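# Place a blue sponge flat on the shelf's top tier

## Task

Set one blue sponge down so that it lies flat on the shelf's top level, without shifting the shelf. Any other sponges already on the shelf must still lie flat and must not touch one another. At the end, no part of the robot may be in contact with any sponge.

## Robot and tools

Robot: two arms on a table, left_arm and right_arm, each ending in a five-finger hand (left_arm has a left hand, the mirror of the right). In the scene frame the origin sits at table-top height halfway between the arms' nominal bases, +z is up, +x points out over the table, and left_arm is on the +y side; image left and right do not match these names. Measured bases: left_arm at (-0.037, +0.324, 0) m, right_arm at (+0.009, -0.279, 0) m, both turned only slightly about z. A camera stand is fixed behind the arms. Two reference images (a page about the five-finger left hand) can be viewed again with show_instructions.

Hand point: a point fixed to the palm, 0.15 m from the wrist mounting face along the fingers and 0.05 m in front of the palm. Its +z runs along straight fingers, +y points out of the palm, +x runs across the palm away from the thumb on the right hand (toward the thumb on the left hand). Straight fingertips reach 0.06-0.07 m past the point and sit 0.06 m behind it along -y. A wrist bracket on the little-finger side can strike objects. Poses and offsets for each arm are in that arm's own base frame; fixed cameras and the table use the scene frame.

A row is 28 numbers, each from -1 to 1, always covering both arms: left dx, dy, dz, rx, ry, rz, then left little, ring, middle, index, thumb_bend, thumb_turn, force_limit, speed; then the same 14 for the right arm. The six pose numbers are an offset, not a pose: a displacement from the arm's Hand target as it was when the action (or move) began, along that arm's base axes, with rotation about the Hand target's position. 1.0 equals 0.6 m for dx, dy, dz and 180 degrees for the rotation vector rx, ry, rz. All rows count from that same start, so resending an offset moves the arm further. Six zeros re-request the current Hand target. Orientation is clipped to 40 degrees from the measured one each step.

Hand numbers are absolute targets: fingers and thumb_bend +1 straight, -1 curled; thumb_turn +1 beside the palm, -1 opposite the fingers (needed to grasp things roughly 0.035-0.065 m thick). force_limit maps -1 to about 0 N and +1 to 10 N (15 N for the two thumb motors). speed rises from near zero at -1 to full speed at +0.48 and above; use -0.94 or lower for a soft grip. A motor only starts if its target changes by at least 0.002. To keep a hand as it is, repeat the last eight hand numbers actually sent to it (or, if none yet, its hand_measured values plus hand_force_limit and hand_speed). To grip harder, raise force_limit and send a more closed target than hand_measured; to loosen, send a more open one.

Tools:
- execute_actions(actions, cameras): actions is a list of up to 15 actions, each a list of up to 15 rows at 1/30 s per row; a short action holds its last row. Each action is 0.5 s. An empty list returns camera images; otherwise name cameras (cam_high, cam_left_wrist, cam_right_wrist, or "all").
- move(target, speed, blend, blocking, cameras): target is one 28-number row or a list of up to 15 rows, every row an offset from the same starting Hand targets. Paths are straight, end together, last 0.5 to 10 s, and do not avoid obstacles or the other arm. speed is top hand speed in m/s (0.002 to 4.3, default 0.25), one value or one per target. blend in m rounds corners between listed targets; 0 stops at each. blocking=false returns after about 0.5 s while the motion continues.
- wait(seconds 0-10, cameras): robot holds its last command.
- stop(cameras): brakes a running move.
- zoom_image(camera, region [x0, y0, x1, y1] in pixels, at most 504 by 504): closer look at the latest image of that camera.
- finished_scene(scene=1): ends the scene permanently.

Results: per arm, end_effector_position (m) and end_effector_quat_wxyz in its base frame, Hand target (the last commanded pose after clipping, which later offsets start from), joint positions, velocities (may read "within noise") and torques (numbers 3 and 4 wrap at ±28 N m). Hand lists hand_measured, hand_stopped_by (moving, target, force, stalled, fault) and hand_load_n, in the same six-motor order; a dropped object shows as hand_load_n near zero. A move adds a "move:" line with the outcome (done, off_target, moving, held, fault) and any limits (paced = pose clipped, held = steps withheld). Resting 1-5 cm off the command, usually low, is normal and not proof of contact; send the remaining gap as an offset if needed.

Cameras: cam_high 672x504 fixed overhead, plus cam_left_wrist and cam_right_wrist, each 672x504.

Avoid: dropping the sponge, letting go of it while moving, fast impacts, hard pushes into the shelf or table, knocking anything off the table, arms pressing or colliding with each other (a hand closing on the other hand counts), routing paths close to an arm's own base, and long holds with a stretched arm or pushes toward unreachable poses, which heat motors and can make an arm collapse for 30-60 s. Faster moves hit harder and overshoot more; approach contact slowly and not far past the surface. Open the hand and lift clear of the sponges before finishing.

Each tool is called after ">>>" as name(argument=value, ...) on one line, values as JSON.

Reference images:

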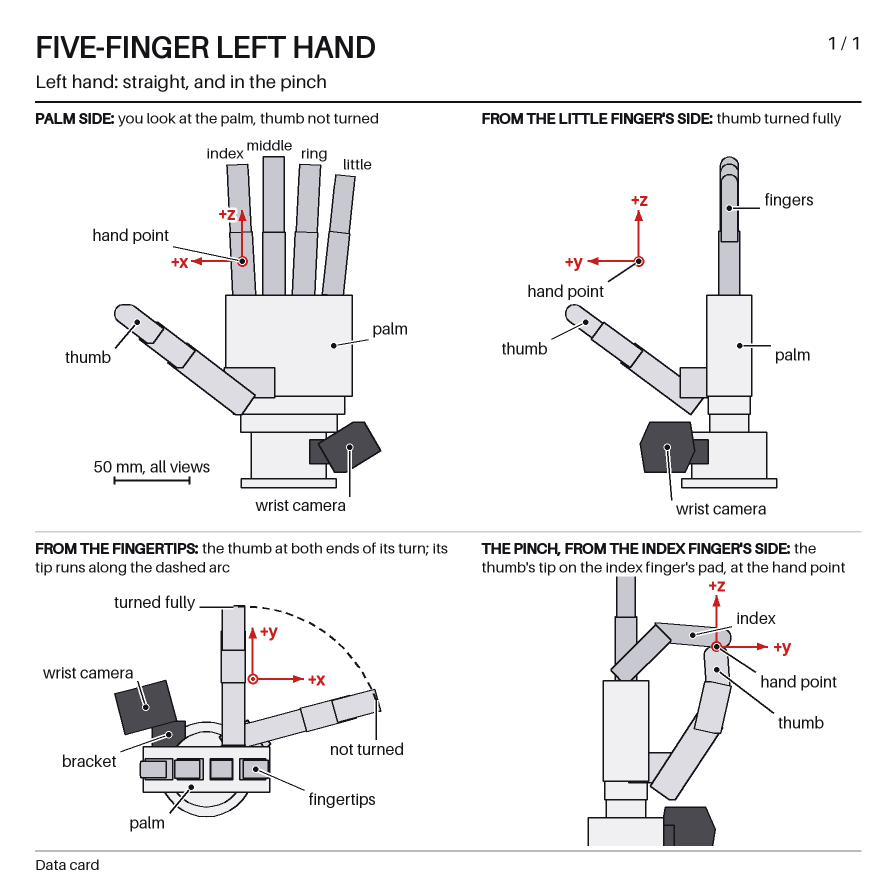

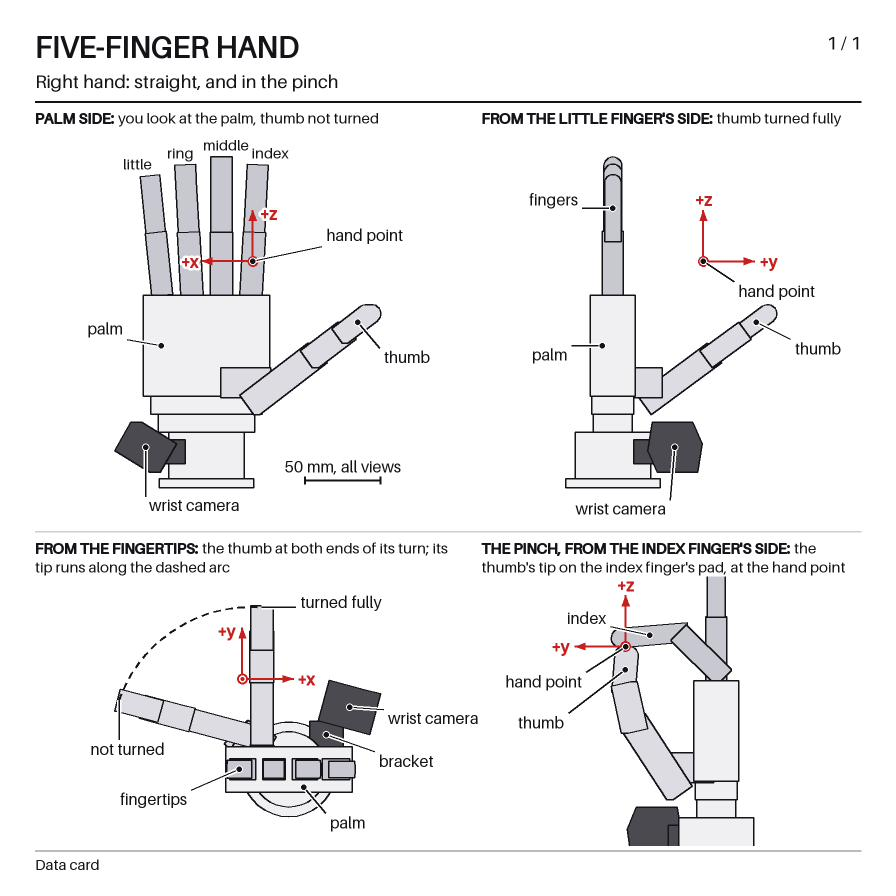

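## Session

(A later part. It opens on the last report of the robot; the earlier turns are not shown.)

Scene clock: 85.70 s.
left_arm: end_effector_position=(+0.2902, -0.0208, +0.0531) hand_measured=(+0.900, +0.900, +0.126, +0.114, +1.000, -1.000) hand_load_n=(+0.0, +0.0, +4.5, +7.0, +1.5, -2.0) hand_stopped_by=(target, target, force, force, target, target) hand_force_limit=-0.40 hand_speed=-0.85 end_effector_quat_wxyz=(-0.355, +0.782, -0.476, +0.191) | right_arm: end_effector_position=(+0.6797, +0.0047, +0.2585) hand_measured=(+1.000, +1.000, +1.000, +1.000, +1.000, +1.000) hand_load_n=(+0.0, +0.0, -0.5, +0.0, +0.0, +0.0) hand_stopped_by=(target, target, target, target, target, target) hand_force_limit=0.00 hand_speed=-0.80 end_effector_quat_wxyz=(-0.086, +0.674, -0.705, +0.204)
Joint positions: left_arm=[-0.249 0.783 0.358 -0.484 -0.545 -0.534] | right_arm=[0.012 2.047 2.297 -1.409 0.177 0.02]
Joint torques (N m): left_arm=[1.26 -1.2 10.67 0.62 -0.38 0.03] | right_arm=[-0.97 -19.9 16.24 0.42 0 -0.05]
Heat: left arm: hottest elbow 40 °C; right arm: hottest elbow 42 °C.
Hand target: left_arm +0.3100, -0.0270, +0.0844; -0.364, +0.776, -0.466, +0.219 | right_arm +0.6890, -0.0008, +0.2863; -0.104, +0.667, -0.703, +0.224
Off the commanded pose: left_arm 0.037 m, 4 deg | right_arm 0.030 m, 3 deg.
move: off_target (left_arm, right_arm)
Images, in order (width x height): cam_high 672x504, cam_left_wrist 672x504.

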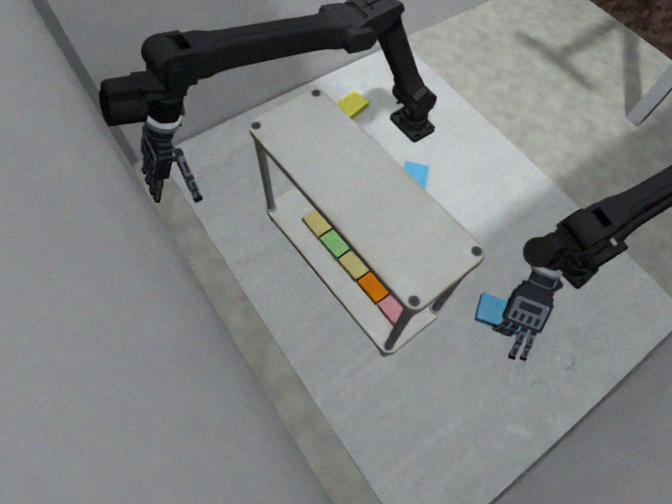

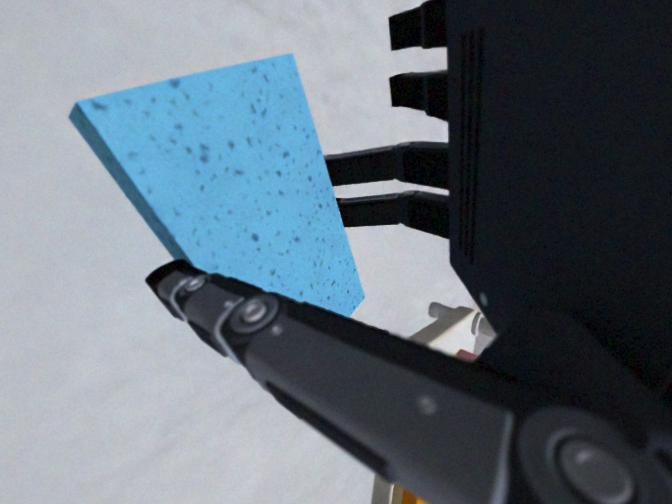

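>>> move(target=[[-0.05,0.078,0.626,0,0,0,0.9,0.9,-0.15,-0.15,1,-1,-0.4,-0.85,0,0,0,0,0,0,1,1,1,1,1,1,0,-0.8],[0.17,-0.25,0.64,0,0,-0.155,0.9,0.9,-0.15,-0.15,1,-1,-0.4,-0.85,0,0,0,0,0,0,1,1,1,1,1,1,0,-0.8]], speed=0.16, blend=[0.04,0], cameras=["cam_high","cam_left_wrist"])

Scene clock: 94.87 s.
left_arm: end_effector_position=(+0.4037, -0.1723, +0.4401) hand_measured=(+0.900, +0.900, +0.126, +0.114, +1.000, -1.000) hand_load_n=(+0.0, +0.0, +4.0, +7.0, +1.0, -2.5) hand_stopped_by=(target, target, force, force, target, target) hand_force_limit=-0.40 hand_speed=-0.85 end_effector_quat_wxyz=(-0.288, +0.654, -0.644, +0.273) | right_arm: end_effector_position=(+0.6797, +0.0047, +0.2585) hand_measured=(+1.000, +1.000, +1.000, +1.000, +1.000, +1.000) hand_load_n=(+0.0, +0.0, +0.0, +0.0, +0.0, +0.0) hand_stopped_by=(target, target, target, target, target, target) hand_force_limit=0.00 hand_speed=-0.80 end_effector_quat_wxyz=(-0.086, +0.674, -0.705, +0.204)
Joint positions: left_arm=[-0.448 1.182 1.628 -1.262 -0.346 -0.326] | right_arm=[0.012 2.047 2.297 -1.409 0.177 0.02]
Joint torques (N m): left_arm=[0.97 -5.48 10.76 1.88 -0.09 0.23] | right_arm=[-0.97 -19.9 16.25 0.42 0 -0.05]
Heat: left arm: hottest elbow 41 °C; right arm: hottest elbow 43 °C.
Hand target: left_arm +0.4120, -0.1770, +0.4684; -0.300, +0.641, -0.639, +0.300 | right_arm +0.6890, -0.0008, +0.2863; -0.104, +0.667, -0.703, +0.224
Off the commanded pose: left_arm 0.030 m, 4 deg | right_arm 0.030 m, 3 deg.
move: off_target (left_arm, right_arm)
Images, in order (width x height): cam_high 672x504, cam_left_wrist 672x504.

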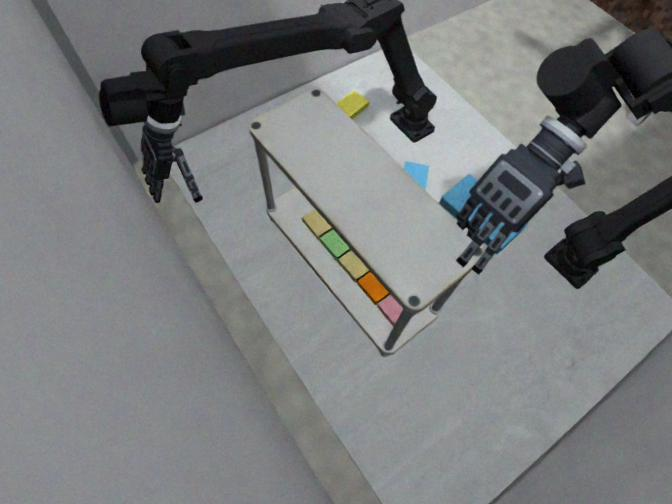

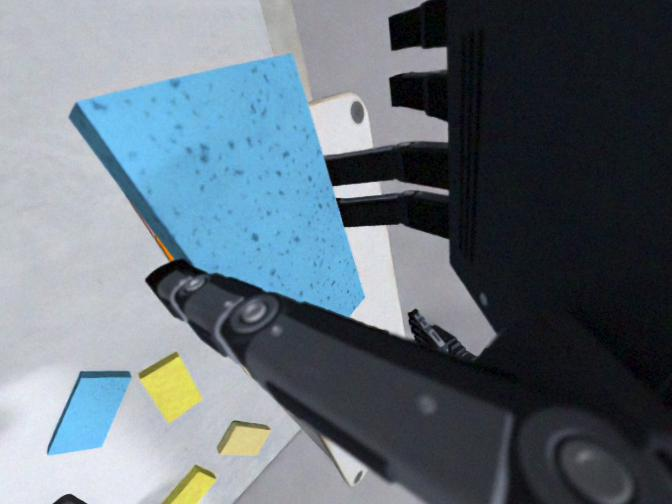

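>>> move(target=[0.11,-0.075,-0.01,0,0,0,0.9,0.9,-0.15,-0.15,1,-1,-0.4,-0.85,0,0,0,0,0,0,1,1,1,1,1,1,0,-0.8], speed=0.12, cameras=["cam_high","cam_left_wrist"])

>>> zoom_image(camera="cam_high", region=[340, 140, 580, 340])

Scene clock: 100.57 s.
left_arm: end_effector_position=(+0.4679, -0.2166, +0.4349) hand_measured=(+0.900, +0.900, +0.126, +0.114, +1.000, -1.000) hand_load_n=(+0.0, +0.0, +4.0, +6.5, +1.5, -2.0) hand_stopped_by=(target, target, force, force, target, target) hand_force_limit=-0.40 hand_speed=-0.85 end_effector_quat_wxyz=(-0.288, +0.646, -0.652, +0.273) | right_arm: end_effector_position=(+0.6797, +0.0047, +0.2585) hand_measured=(+1.000, +1.000, +1.000, +1.000, +1.000, +1.000) hand_load_n=(+0.0, +0.0, +0.0, -0.5, +0.0, +0.0) hand_stopped_by=(target, target, target, target, target, target) hand_force_limit=0.00 hand_speed=-0.80 end_effector_quat_wxyz=(-0.086, +0.674, -0.705, +0.204)
Joint positions: left_arm=[-0.476 1.369 1.777 -1.227 -0.356 -0.326] | right_arm=[0.012 2.047 2.297 -1.409 0.177 0.02]
Joint torques (N m): left_arm=[0.85 -9 10.88 1.84 -0.46 0.01] | right_arm=[-0.97 -19.84 16.25 0.42 0 -0.05]
Heat: left arm: hottest elbow 43 °C; right arm: hottest elbow 43 °C.
Hand target: left_arm +0.4780, -0.2220, +0.4624; -0.300, +0.641, -0.639, +0.300 | right_arm +0.6890, -0.0008, +0.2863; -0.104, +0.667, -0.703, +0.224
Off the commanded pose: left_arm 0.030 m, 4 deg | right_arm 0.030 m, 3 deg.
move: off_target (left_arm, right_arm)
Images, in order (width x height): cam_high 672x504, cam_left_wrist 672x504.

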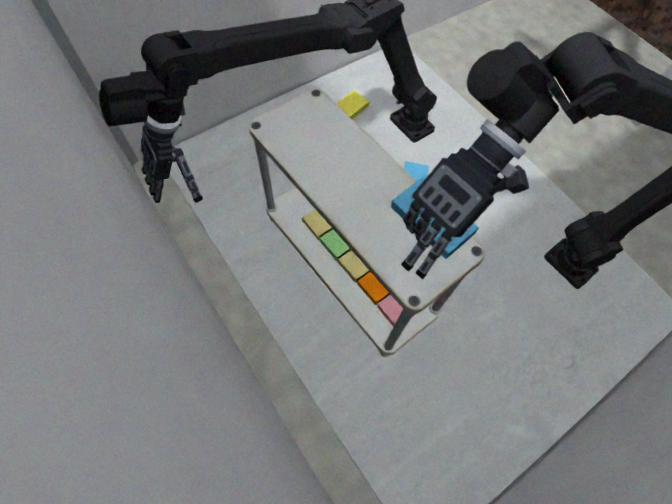

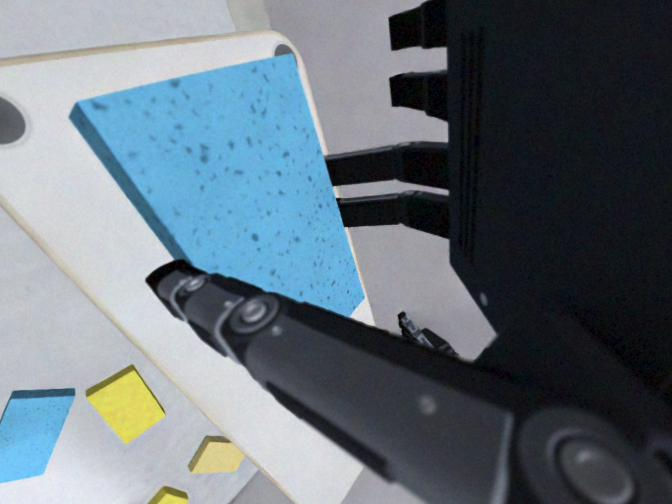

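Scaled by 2.100 from the camera's 672x504 image, which has a finer 960x720 frame.

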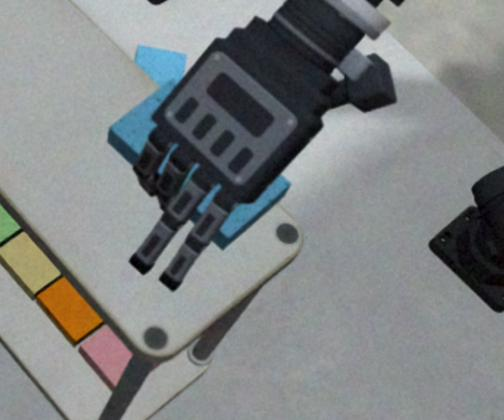

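>>> move(target=[0.015,0,-0.075,-0.0075,-0.017,0,0.9,0.9,-0.15,-0.15,1,-1,-0.4,-0.85,0,0,0,0,0,0,1,1,1,1,1,1,0,-0.8], speed=0.08, cameras=["cam_high","cam_left_wrist"])

>>> zoom_image(camera="cam_high", region=[360, 160, 520, 320])

Scene clock: 106.10 s.
left_arm: end_effector_position=(+0.4861, -0.2260, +0.4055) hand_measured=(+0.900, +0.900, +0.126, +0.114, +1.000, -1.000) hand_load_n=(+0.0, -0.5, +4.0, +7.0, +1.5, -2.0) hand_stopped_by=(target, target, force, force, target, target) hand_force_limit=-0.40 hand_speed=-0.85 end_effector_quat_wxyz=(-0.300, +0.641, -0.634, +0.311) | right_arm: end_effector_position=(+0.6797, +0.0047, +0.2585) hand_measured=(+1.000, +1.000, +1.000, +1.000, +1.000, +1.000) hand_load_n=(+0.0, +0.0, +0.0, +0.0, +0.0, +0.0) hand_stopped_by=(target, target, target, target, target, target) hand_force_limit=0.00 hand_speed=-0.80 end_effector_quat_wxyz=(-0.086, +0.674, -0.705, +0.204)
Joint positions: left_arm=[-0.476 1.331 1.619 -1.02 -0.356 -0.326] | right_arm=[0.012 2.047 2.297 -1.409 0.177 0.02]
Joint torques (N m): left_arm=[1.67 -10.87 6.94 2.1 -0.28 0.11] | right_arm=[-0.97 -19.84 16.25 0.42 0 -0.05]
Heat: left arm: hottest elbow 43 °C; right arm: hottest elbow 44 °C.
Hand target: left_arm +0.4870, -0.2220, +0.4174; -0.310, +0.637, -0.627, +0.324 | right_arm +0.6890, -0.0008, +0.2863; -0.104, +0.667, -0.703, +0.224
Off the commanded pose: left_arm 0.013 m, 2 deg | right_arm 0.030 m, 3 deg.
move: off_target (left_arm, right_arm)
Images, in order (width x height): cam_high 672x504, cam_left_wrist 672x504.

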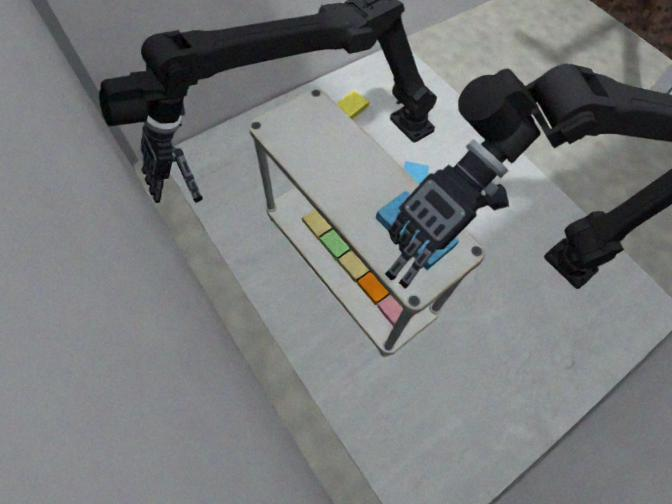

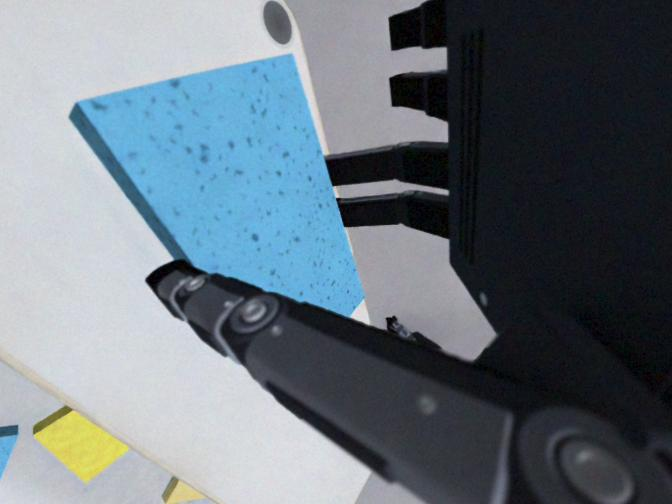

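Scaled by 3.150 from the camera's 672x504 image, which has a finer 960x720 frame.

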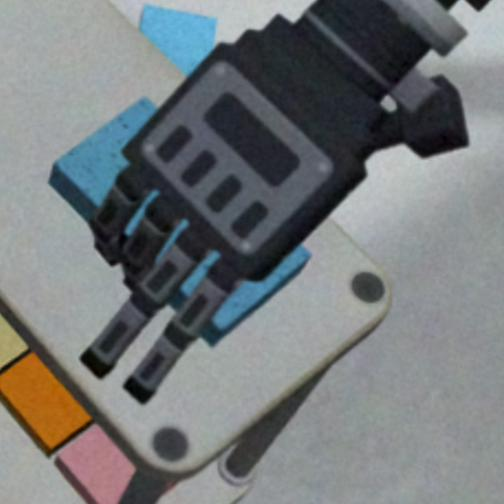

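>>> move(target=[-0.008,0,-0.035,0.0055,0.006,0,0.9,0.9,-0.15,-0.15,1,-1,-0.4,-0.85,0,0,0,0,0,0,1,1,1,1,1,1,0,-0.8], speed=0.05, cameras=["cam_high","cam_left_wrist"])

>>> zoom_image(camera="cam_high", region=[360, 160, 520, 320])

Scene clock: 109.10 s.
left_arm: end_effector_position=(+0.4827, -0.2229, +0.3832) hand_measured=(+0.900, +0.900, +0.126, +0.114, +1.000, -1.000) hand_load_n=(+0.0, +0.0, +4.0, +6.5, +1.5, -2.0) hand_stopped_by=(target, target, force, force, target, target) hand_force_limit=-0.40 hand_speed=-0.85 end_effector_quat_wxyz=(-0.299, +0.643, -0.639, +0.298) | right_arm: end_effector_position=(+0.6797, +0.0047, +0.2585) hand_measured=(+1.000, +1.000, +1.000, +1.000, +1.000, +1.000) hand_load_n=(+0.0, +0.0, +0.0, +0.0, +0.0, +0.0) hand_stopped_by=(target, target, target, target, target, target) hand_force_limit=0.00 hand_speed=-0.80 end_effector_quat_wxyz=(-0.086, +0.674, -0.705, +0.204)
Joint positions: left_arm=[-0.476 1.323 1.563 -1 -0.362 -0.326] | right_arm=[0.012 2.047 2.297 -1.409 0.177 0.02]
Joint torques (N m): left_arm=[0.91 -11.22 7.01 2.07 -0.43 0.12] | right_arm=[-0.97 -19.84 16.24 0.43 -0.01 -0.05]
Heat: left arm: hottest elbow 42 °C; right arm: hottest elbow 44 °C.
Hand target: left_arm +0.4822, -0.2220, +0.3964; -0.309, +0.637, -0.633, +0.313 | right_arm +0.6890, -0.0008, +0.2863; -0.104, +0.667, -0.703, +0.224
Off the commanded pose: left_arm 0.013 m, 2 deg | right_arm 0.030 m, 3 deg.
move: off_target (left_arm, right_arm)
Images, in order (width x height): cam_high 672x504, cam_left_wrist 672x504.

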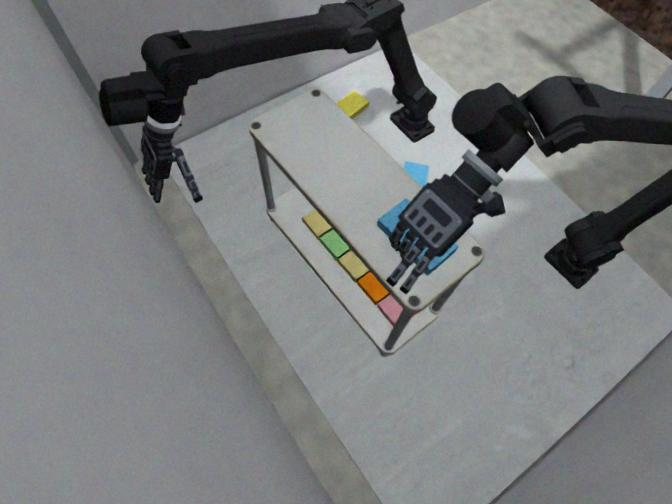

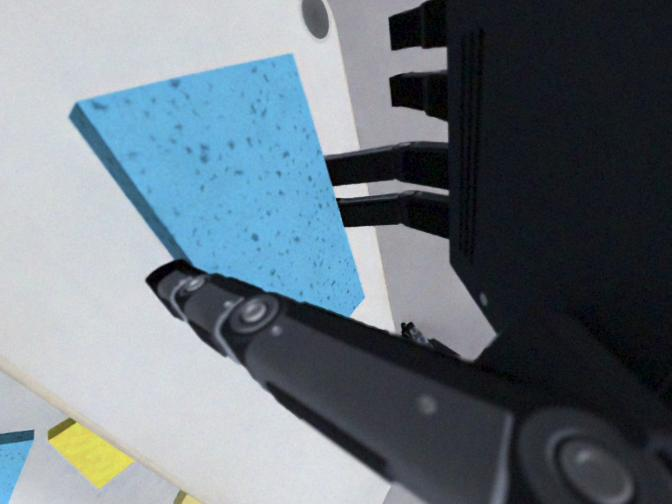

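Scaled by 3.150 from the camera's 672x504 image, which has a finer 960x720 frame.

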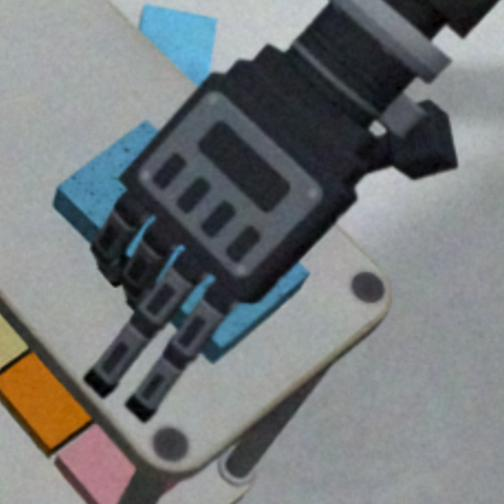

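>>> move(target=[-0.004,0,-0.015,0,0,0,0.9,0.9,-0.15,-0.15,1,-1,-0.4,-0.85,0,0,0,0,0,0,1,1,1,1,1,1,0,-0.8], speed=0.04, cameras=["cam_high","cam_left_wrist"])

>>> zoom_image(camera="cam_left_wrist", region=[50, 0, 450, 350])

Scene clock: 112.13 s.
left_arm: end_effector_position=(+0.4812, -0.2214, +0.3797) hand_measured=(+0.900, +0.900, +0.126, +0.114, +1.000, -1.000) hand_load_n=(+0.0, +0.0, +4.0, +7.0, +1.5, -2.5) hand_stopped_by=(target, target, force, force, target, target) hand_force_limit=-0.40 hand_speed=-0.85 end_effector_quat_wxyz=(-0.302, +0.643, -0.636, +0.302) | right_arm: end_effector_position=(+0.6797, +0.0047, +0.2585) hand_measured=(+1.000, +1.000, +1.000, +1.000, +1.000, +1.000) hand_load_n=(+0.0, +0.0, +0.0, +0.0, +0.0, +0.0) hand_stopped_by=(target, target, target, target, target, target) hand_force_limit=0.00 hand_speed=-0.80 end_effector_quat_wxyz=(-0.086, +0.674, -0.705, +0.204)
Joint positions: left_arm=[-0.476 1.308 1.534 -0.974 -0.365 -0.326] | right_arm=[0.012 2.047 2.297 -1.409 0.177 0.02]
Joint torques (N m): left_arm=[0.85 -10.46 6.72 1.96 -0.42 0.08] | right_arm=[-0.91 -19.9 16.25 0.43 0 -0.05]
Heat: left arm: hottest elbow 42 °C; right arm: hottest elbow 44 °C.
Hand target: left_arm +0.4798, -0.2220, +0.3874; -0.309, +0.637, -0.633, +0.313 | right_arm +0.6890, -0.0008, +0.2863; -0.104, +0.667, -0.703, +0.224
Off the commanded pose: left_arm 0.008 m, 2 deg | right_arm 0.030 m, 3 deg.
move: off_target (right_arm)
Images, in order (width x height): cam_high 672x504, cam_left_wrist 672x504.

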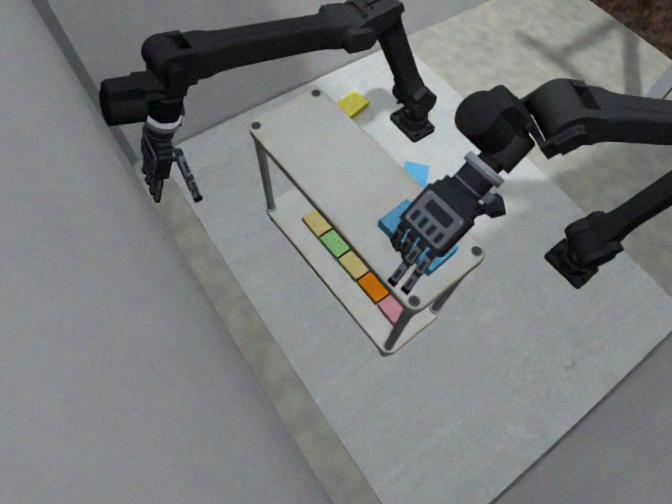

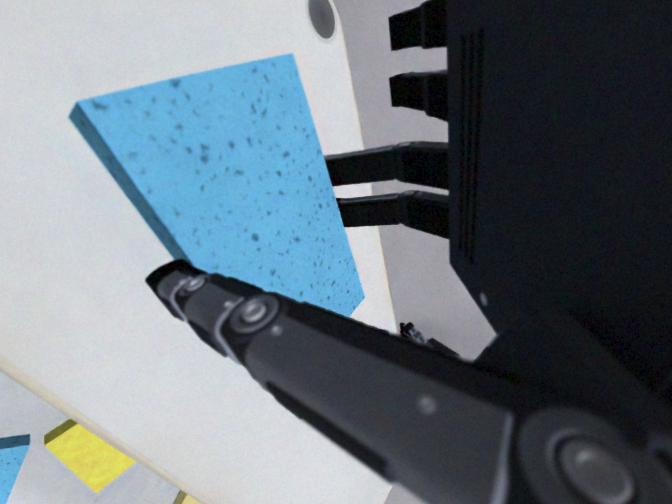

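Scaled by 1.260 from the camera's 672x504 image, which has a finer 960x720 frame.

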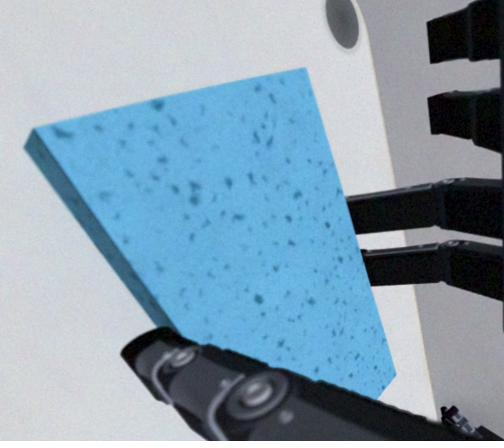

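>>> move(target=[-0.002,0,-0.015,0,0,0,0.9,0.9,-0.15,-0.15,1,-1,-0.4,-0.85,0,0,0,0,0,0,1,1,1,1,1,1,0,-0.8], speed=0.04, cameras=["cam_high"])

>>> zoom_image(camera="cam_high", region=[360, 160, 520, 320])

Scene clock: 115.47 s.
left_arm: end_effector_position=(+0.4803, -0.2215, +0.3802) hand_measured=(+0.900, +0.900, +0.126, +0.114, +1.000, -1.000) hand_load_n=(+0.0, +0.0, +4.0, +7.0, +1.5, -2.5) hand_stopped_by=(target, target, force, force, target, target) hand_force_limit=-0.40 hand_speed=-0.85 end_effector_quat_wxyz=(-0.306, +0.641, -0.631, +0.312) | right_arm: end_effector_position=(+0.6797, +0.0047, +0.2585) hand_measured=(+1.000, +1.000, +1.000, +1.000, +1.000, +1.000) hand_load_n=(+0.0, +0.5, +0.0, +0.0, +0.0, +0.0) hand_stopped_by=(target, target, target, target, target, target) hand_force_limit=0.00 hand_speed=-0.80 end_effector_quat_wxyz=(-0.086, +0.674, -0.705, +0.204)
Joint positions: left_arm=[-0.478 1.291 1.51 -0.943 -0.367 -0.326] | right_arm=[0.012 2.047 2.297 -1.409 0.177 0.02]
Joint torques (N m): left_arm=[0.79 -9.47 6.22 1.59 -0.38 0.07] | right_arm=[-0.91 -19.9 16.25 0.43 0 -0.05]
Heat: left arm: hottest elbow 42 °C; right arm: hottest elbow 44 °C.
Hand target: left_arm +0.4786, -0.2220, +0.3784; -0.309, +0.637, -0.633, +0.313 | right_arm +0.6890, -0.0008, +0.2863; -0.104, +0.667, -0.703, +0.224
Off the commanded pose: left_arm 0.003 m, 1 deg | right_arm 0.030 m, 3 deg.
move: off_target (right_arm)
Images, in order (width x height): cam_high 672x504.

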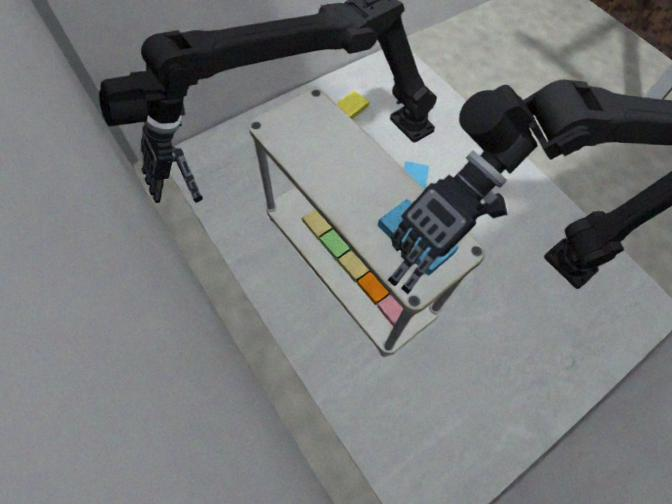

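Scaled by 3.150 from the camera's 672x504 image, which has a finer 960x720 frame.

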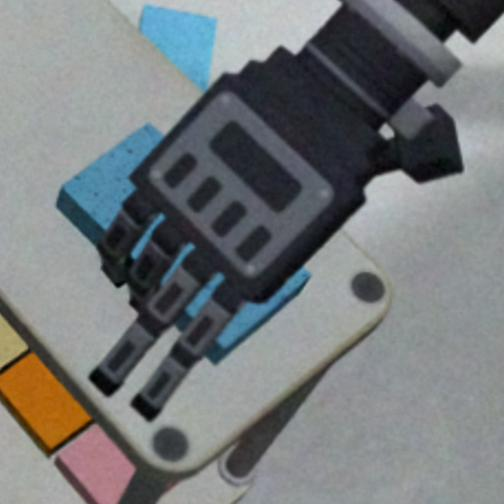

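>>> move(target=[0,0,0,0,0,0,0.9,0.9,0.4,0.4,1,-1,-0.4,-0.85,0,0,0,0,0,0,1,1,1,1,1,1,0,-0.8], speed=0.04, cameras=["cam_high","cam_left_wrist"])

>>> zoom_image(camera="cam_high", region=[360, 160, 520, 320])

Scene clock: 119.10 s.
left_arm: end_effector_position=(+0.4789, -0.2222, +0.3785) hand_measured=(+0.900, +0.900, +0.400, +0.400, +1.000, -1.000) hand_load_n=(+0.0, +0.0, -0.5, +0.0, +0.0, +0.0) hand_stopped_by=(target, target, target, target, target, target) hand_force_limit=-0.40 hand_speed=-0.85 end_effector_quat_wxyz=(-0.305, +0.640, -0.633, +0.311) | right_arm: end_effector_position=(+0.6797, +0.0047, +0.2585) hand_measured=(+1.000, +1.000, +1.000, +1.000, +1.000, +1.000) hand_load_n=(+0.0, +0.0, +0.0, +0.0, +0.0, +0.0) hand_stopped_by=(target, target, target, target, target, target) hand_force_limit=0.00 hand_speed=-0.80 end_effector_quat_wxyz=(-0.086, +0.674, -0.705, +0.204)
Joint positions: left_arm=[-0.481 1.289 1.505 -0.943 -0.369 -0.326] | right_arm=[0.012 2.047 2.297 -1.409 0.177 0.02]
Joint torques (N m): left_arm=[1.03 -9.52 6.61 1.61 -0.37 0.08] | right_arm=[-0.97 -19.9 16.24 0.43 0 -0.05]
Heat: left arm: hottest elbow 42 °C; right arm: hottest elbow 45 °C.
Hand target: left_arm +0.4786, -0.2220, +0.3784; -0.309, +0.637, -0.633, +0.313 | right_arm +0.6890, -0.0008, +0.2863; -0.104, +0.667, -0.703, +0.224
Off the commanded pose: left_arm 0.000 m, 1 deg | right_arm 0.030 m, 3 deg.
move: off_target (right_arm)
Images, in order (width x height): cam_high 672x504, cam_left_wrist 672x504.

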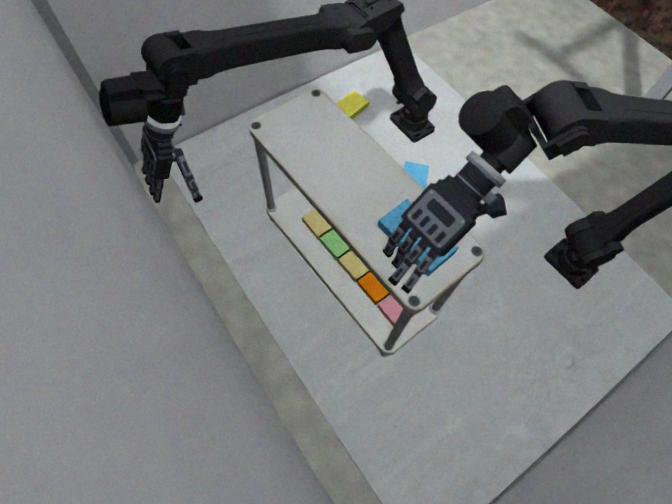

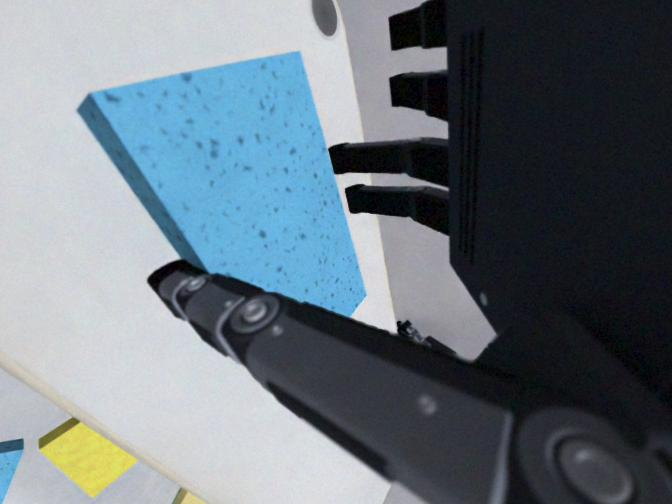

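Scaled by 3.150 from the camera's 672x504 image, which has a finer 960x720 frame.

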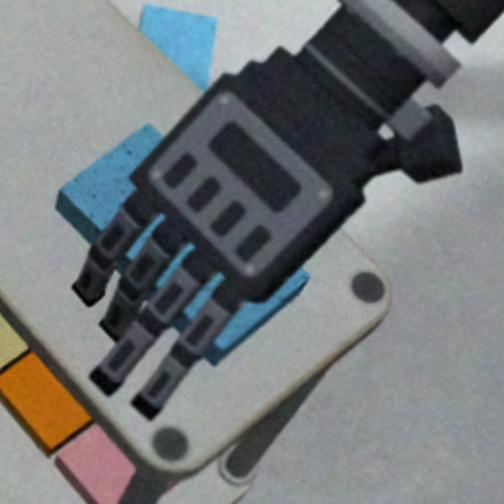

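>>> move(target=[[-0.012,0,0.03,0,-0.02,0,1,1,1,1,1,-1,-0.4,-0.5,0,0,0,0,0,0,1,1,1,1,1,1,0,-0.8],[-0.02,0,0.2,0,-0.01,0,1,1,1,1,1,-1,-0.4,-0.5,0,0,0,0,0,0,1,1,1,1,1,1,0,-0.8]], speed=0.08, blend=[0.01,0], cameras=["cam_high","cam_left_wrist"])

>>> zoom_image(camera="cam_high", region=[360, 160, 520, 320])

Scene clock: 125.13 s.
left_arm: end_effector_position=(+0.4635, -0.2180, +0.4764) hand_measured=(+1.000, +1.000, +1.000, +1.000, +1.000, -1.000) hand_load_n=(+0.0, +0.0, +0.0, +0.0, +0.0, +0.5) hand_stopped_by=(target, target, target, target, target, target) hand_force_limit=-0.40 hand_speed=-0.50 end_effector_quat_wxyz=(-0.315, +0.637, -0.633, +0.307) | right_arm: end_effector_position=(+0.6797, +0.0047, +0.2585) hand_measured=(+1.000, +1.000, +1.000, +1.000, +1.000, +1.000) hand_load_n=(+0.0, +0.0, +0.0, +0.0, +0.0, +0.0) hand_stopped_by=(target, target, target, target, target, target) hand_force_limit=0.00 hand_speed=-0.80 end_effector_quat_wxyz=(-0.086, +0.674, -0.705, +0.204)
Joint positions: left_arm=[-0.499 1.341 1.826 -1.213 -0.399 -0.326] | right_arm=[0.012 2.047 2.297 -1.409 0.177 0.02]
Joint torques (N m): left_arm=[0.85 -7.59 10.7 0.88 -0.16 0.06] | right_arm=[-0.97 -19.84 16.27 0.42 0 -0.05]
Heat: left arm: hottest elbow 42 °C; right arm: hottest elbow 45 °C.
Hand target: left_arm +0.4666, -0.2220, +0.4984; -0.319, +0.632, -0.628, +0.323 | right_arm +0.6890, -0.0008, +0.2863; -0.104, +0.667, -0.703, +0.224
Off the commanded pose: left_arm 0.023 m, 2 deg | right_arm 0.030 m, 3 deg.
move: off_target (left_arm, right_arm)
Images, in order (width x height): cam_high 672x504, cam_left_wrist 672x504.

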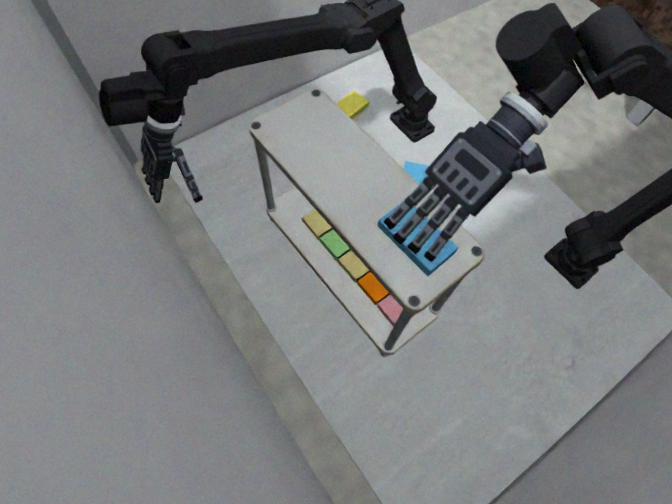

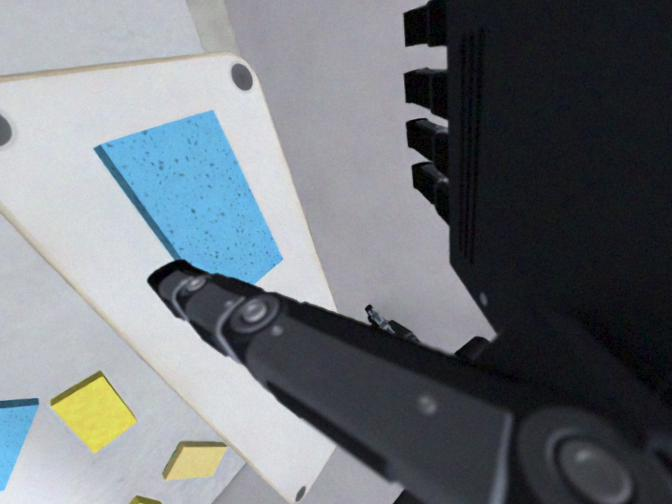

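Scaled by 3.150 from the camera's 672x504 image, which has a finer 960x720 frame.

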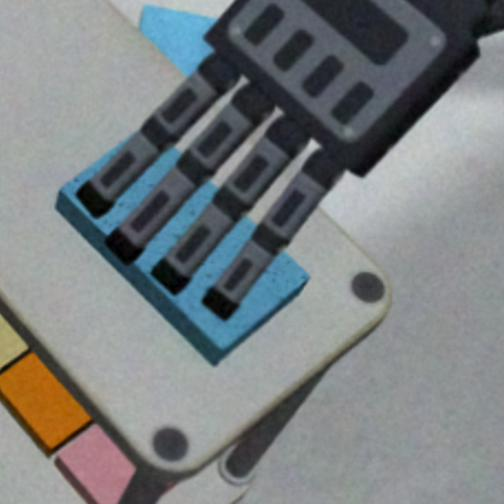

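>>> finished_scene()

The scene is finished: the task was done.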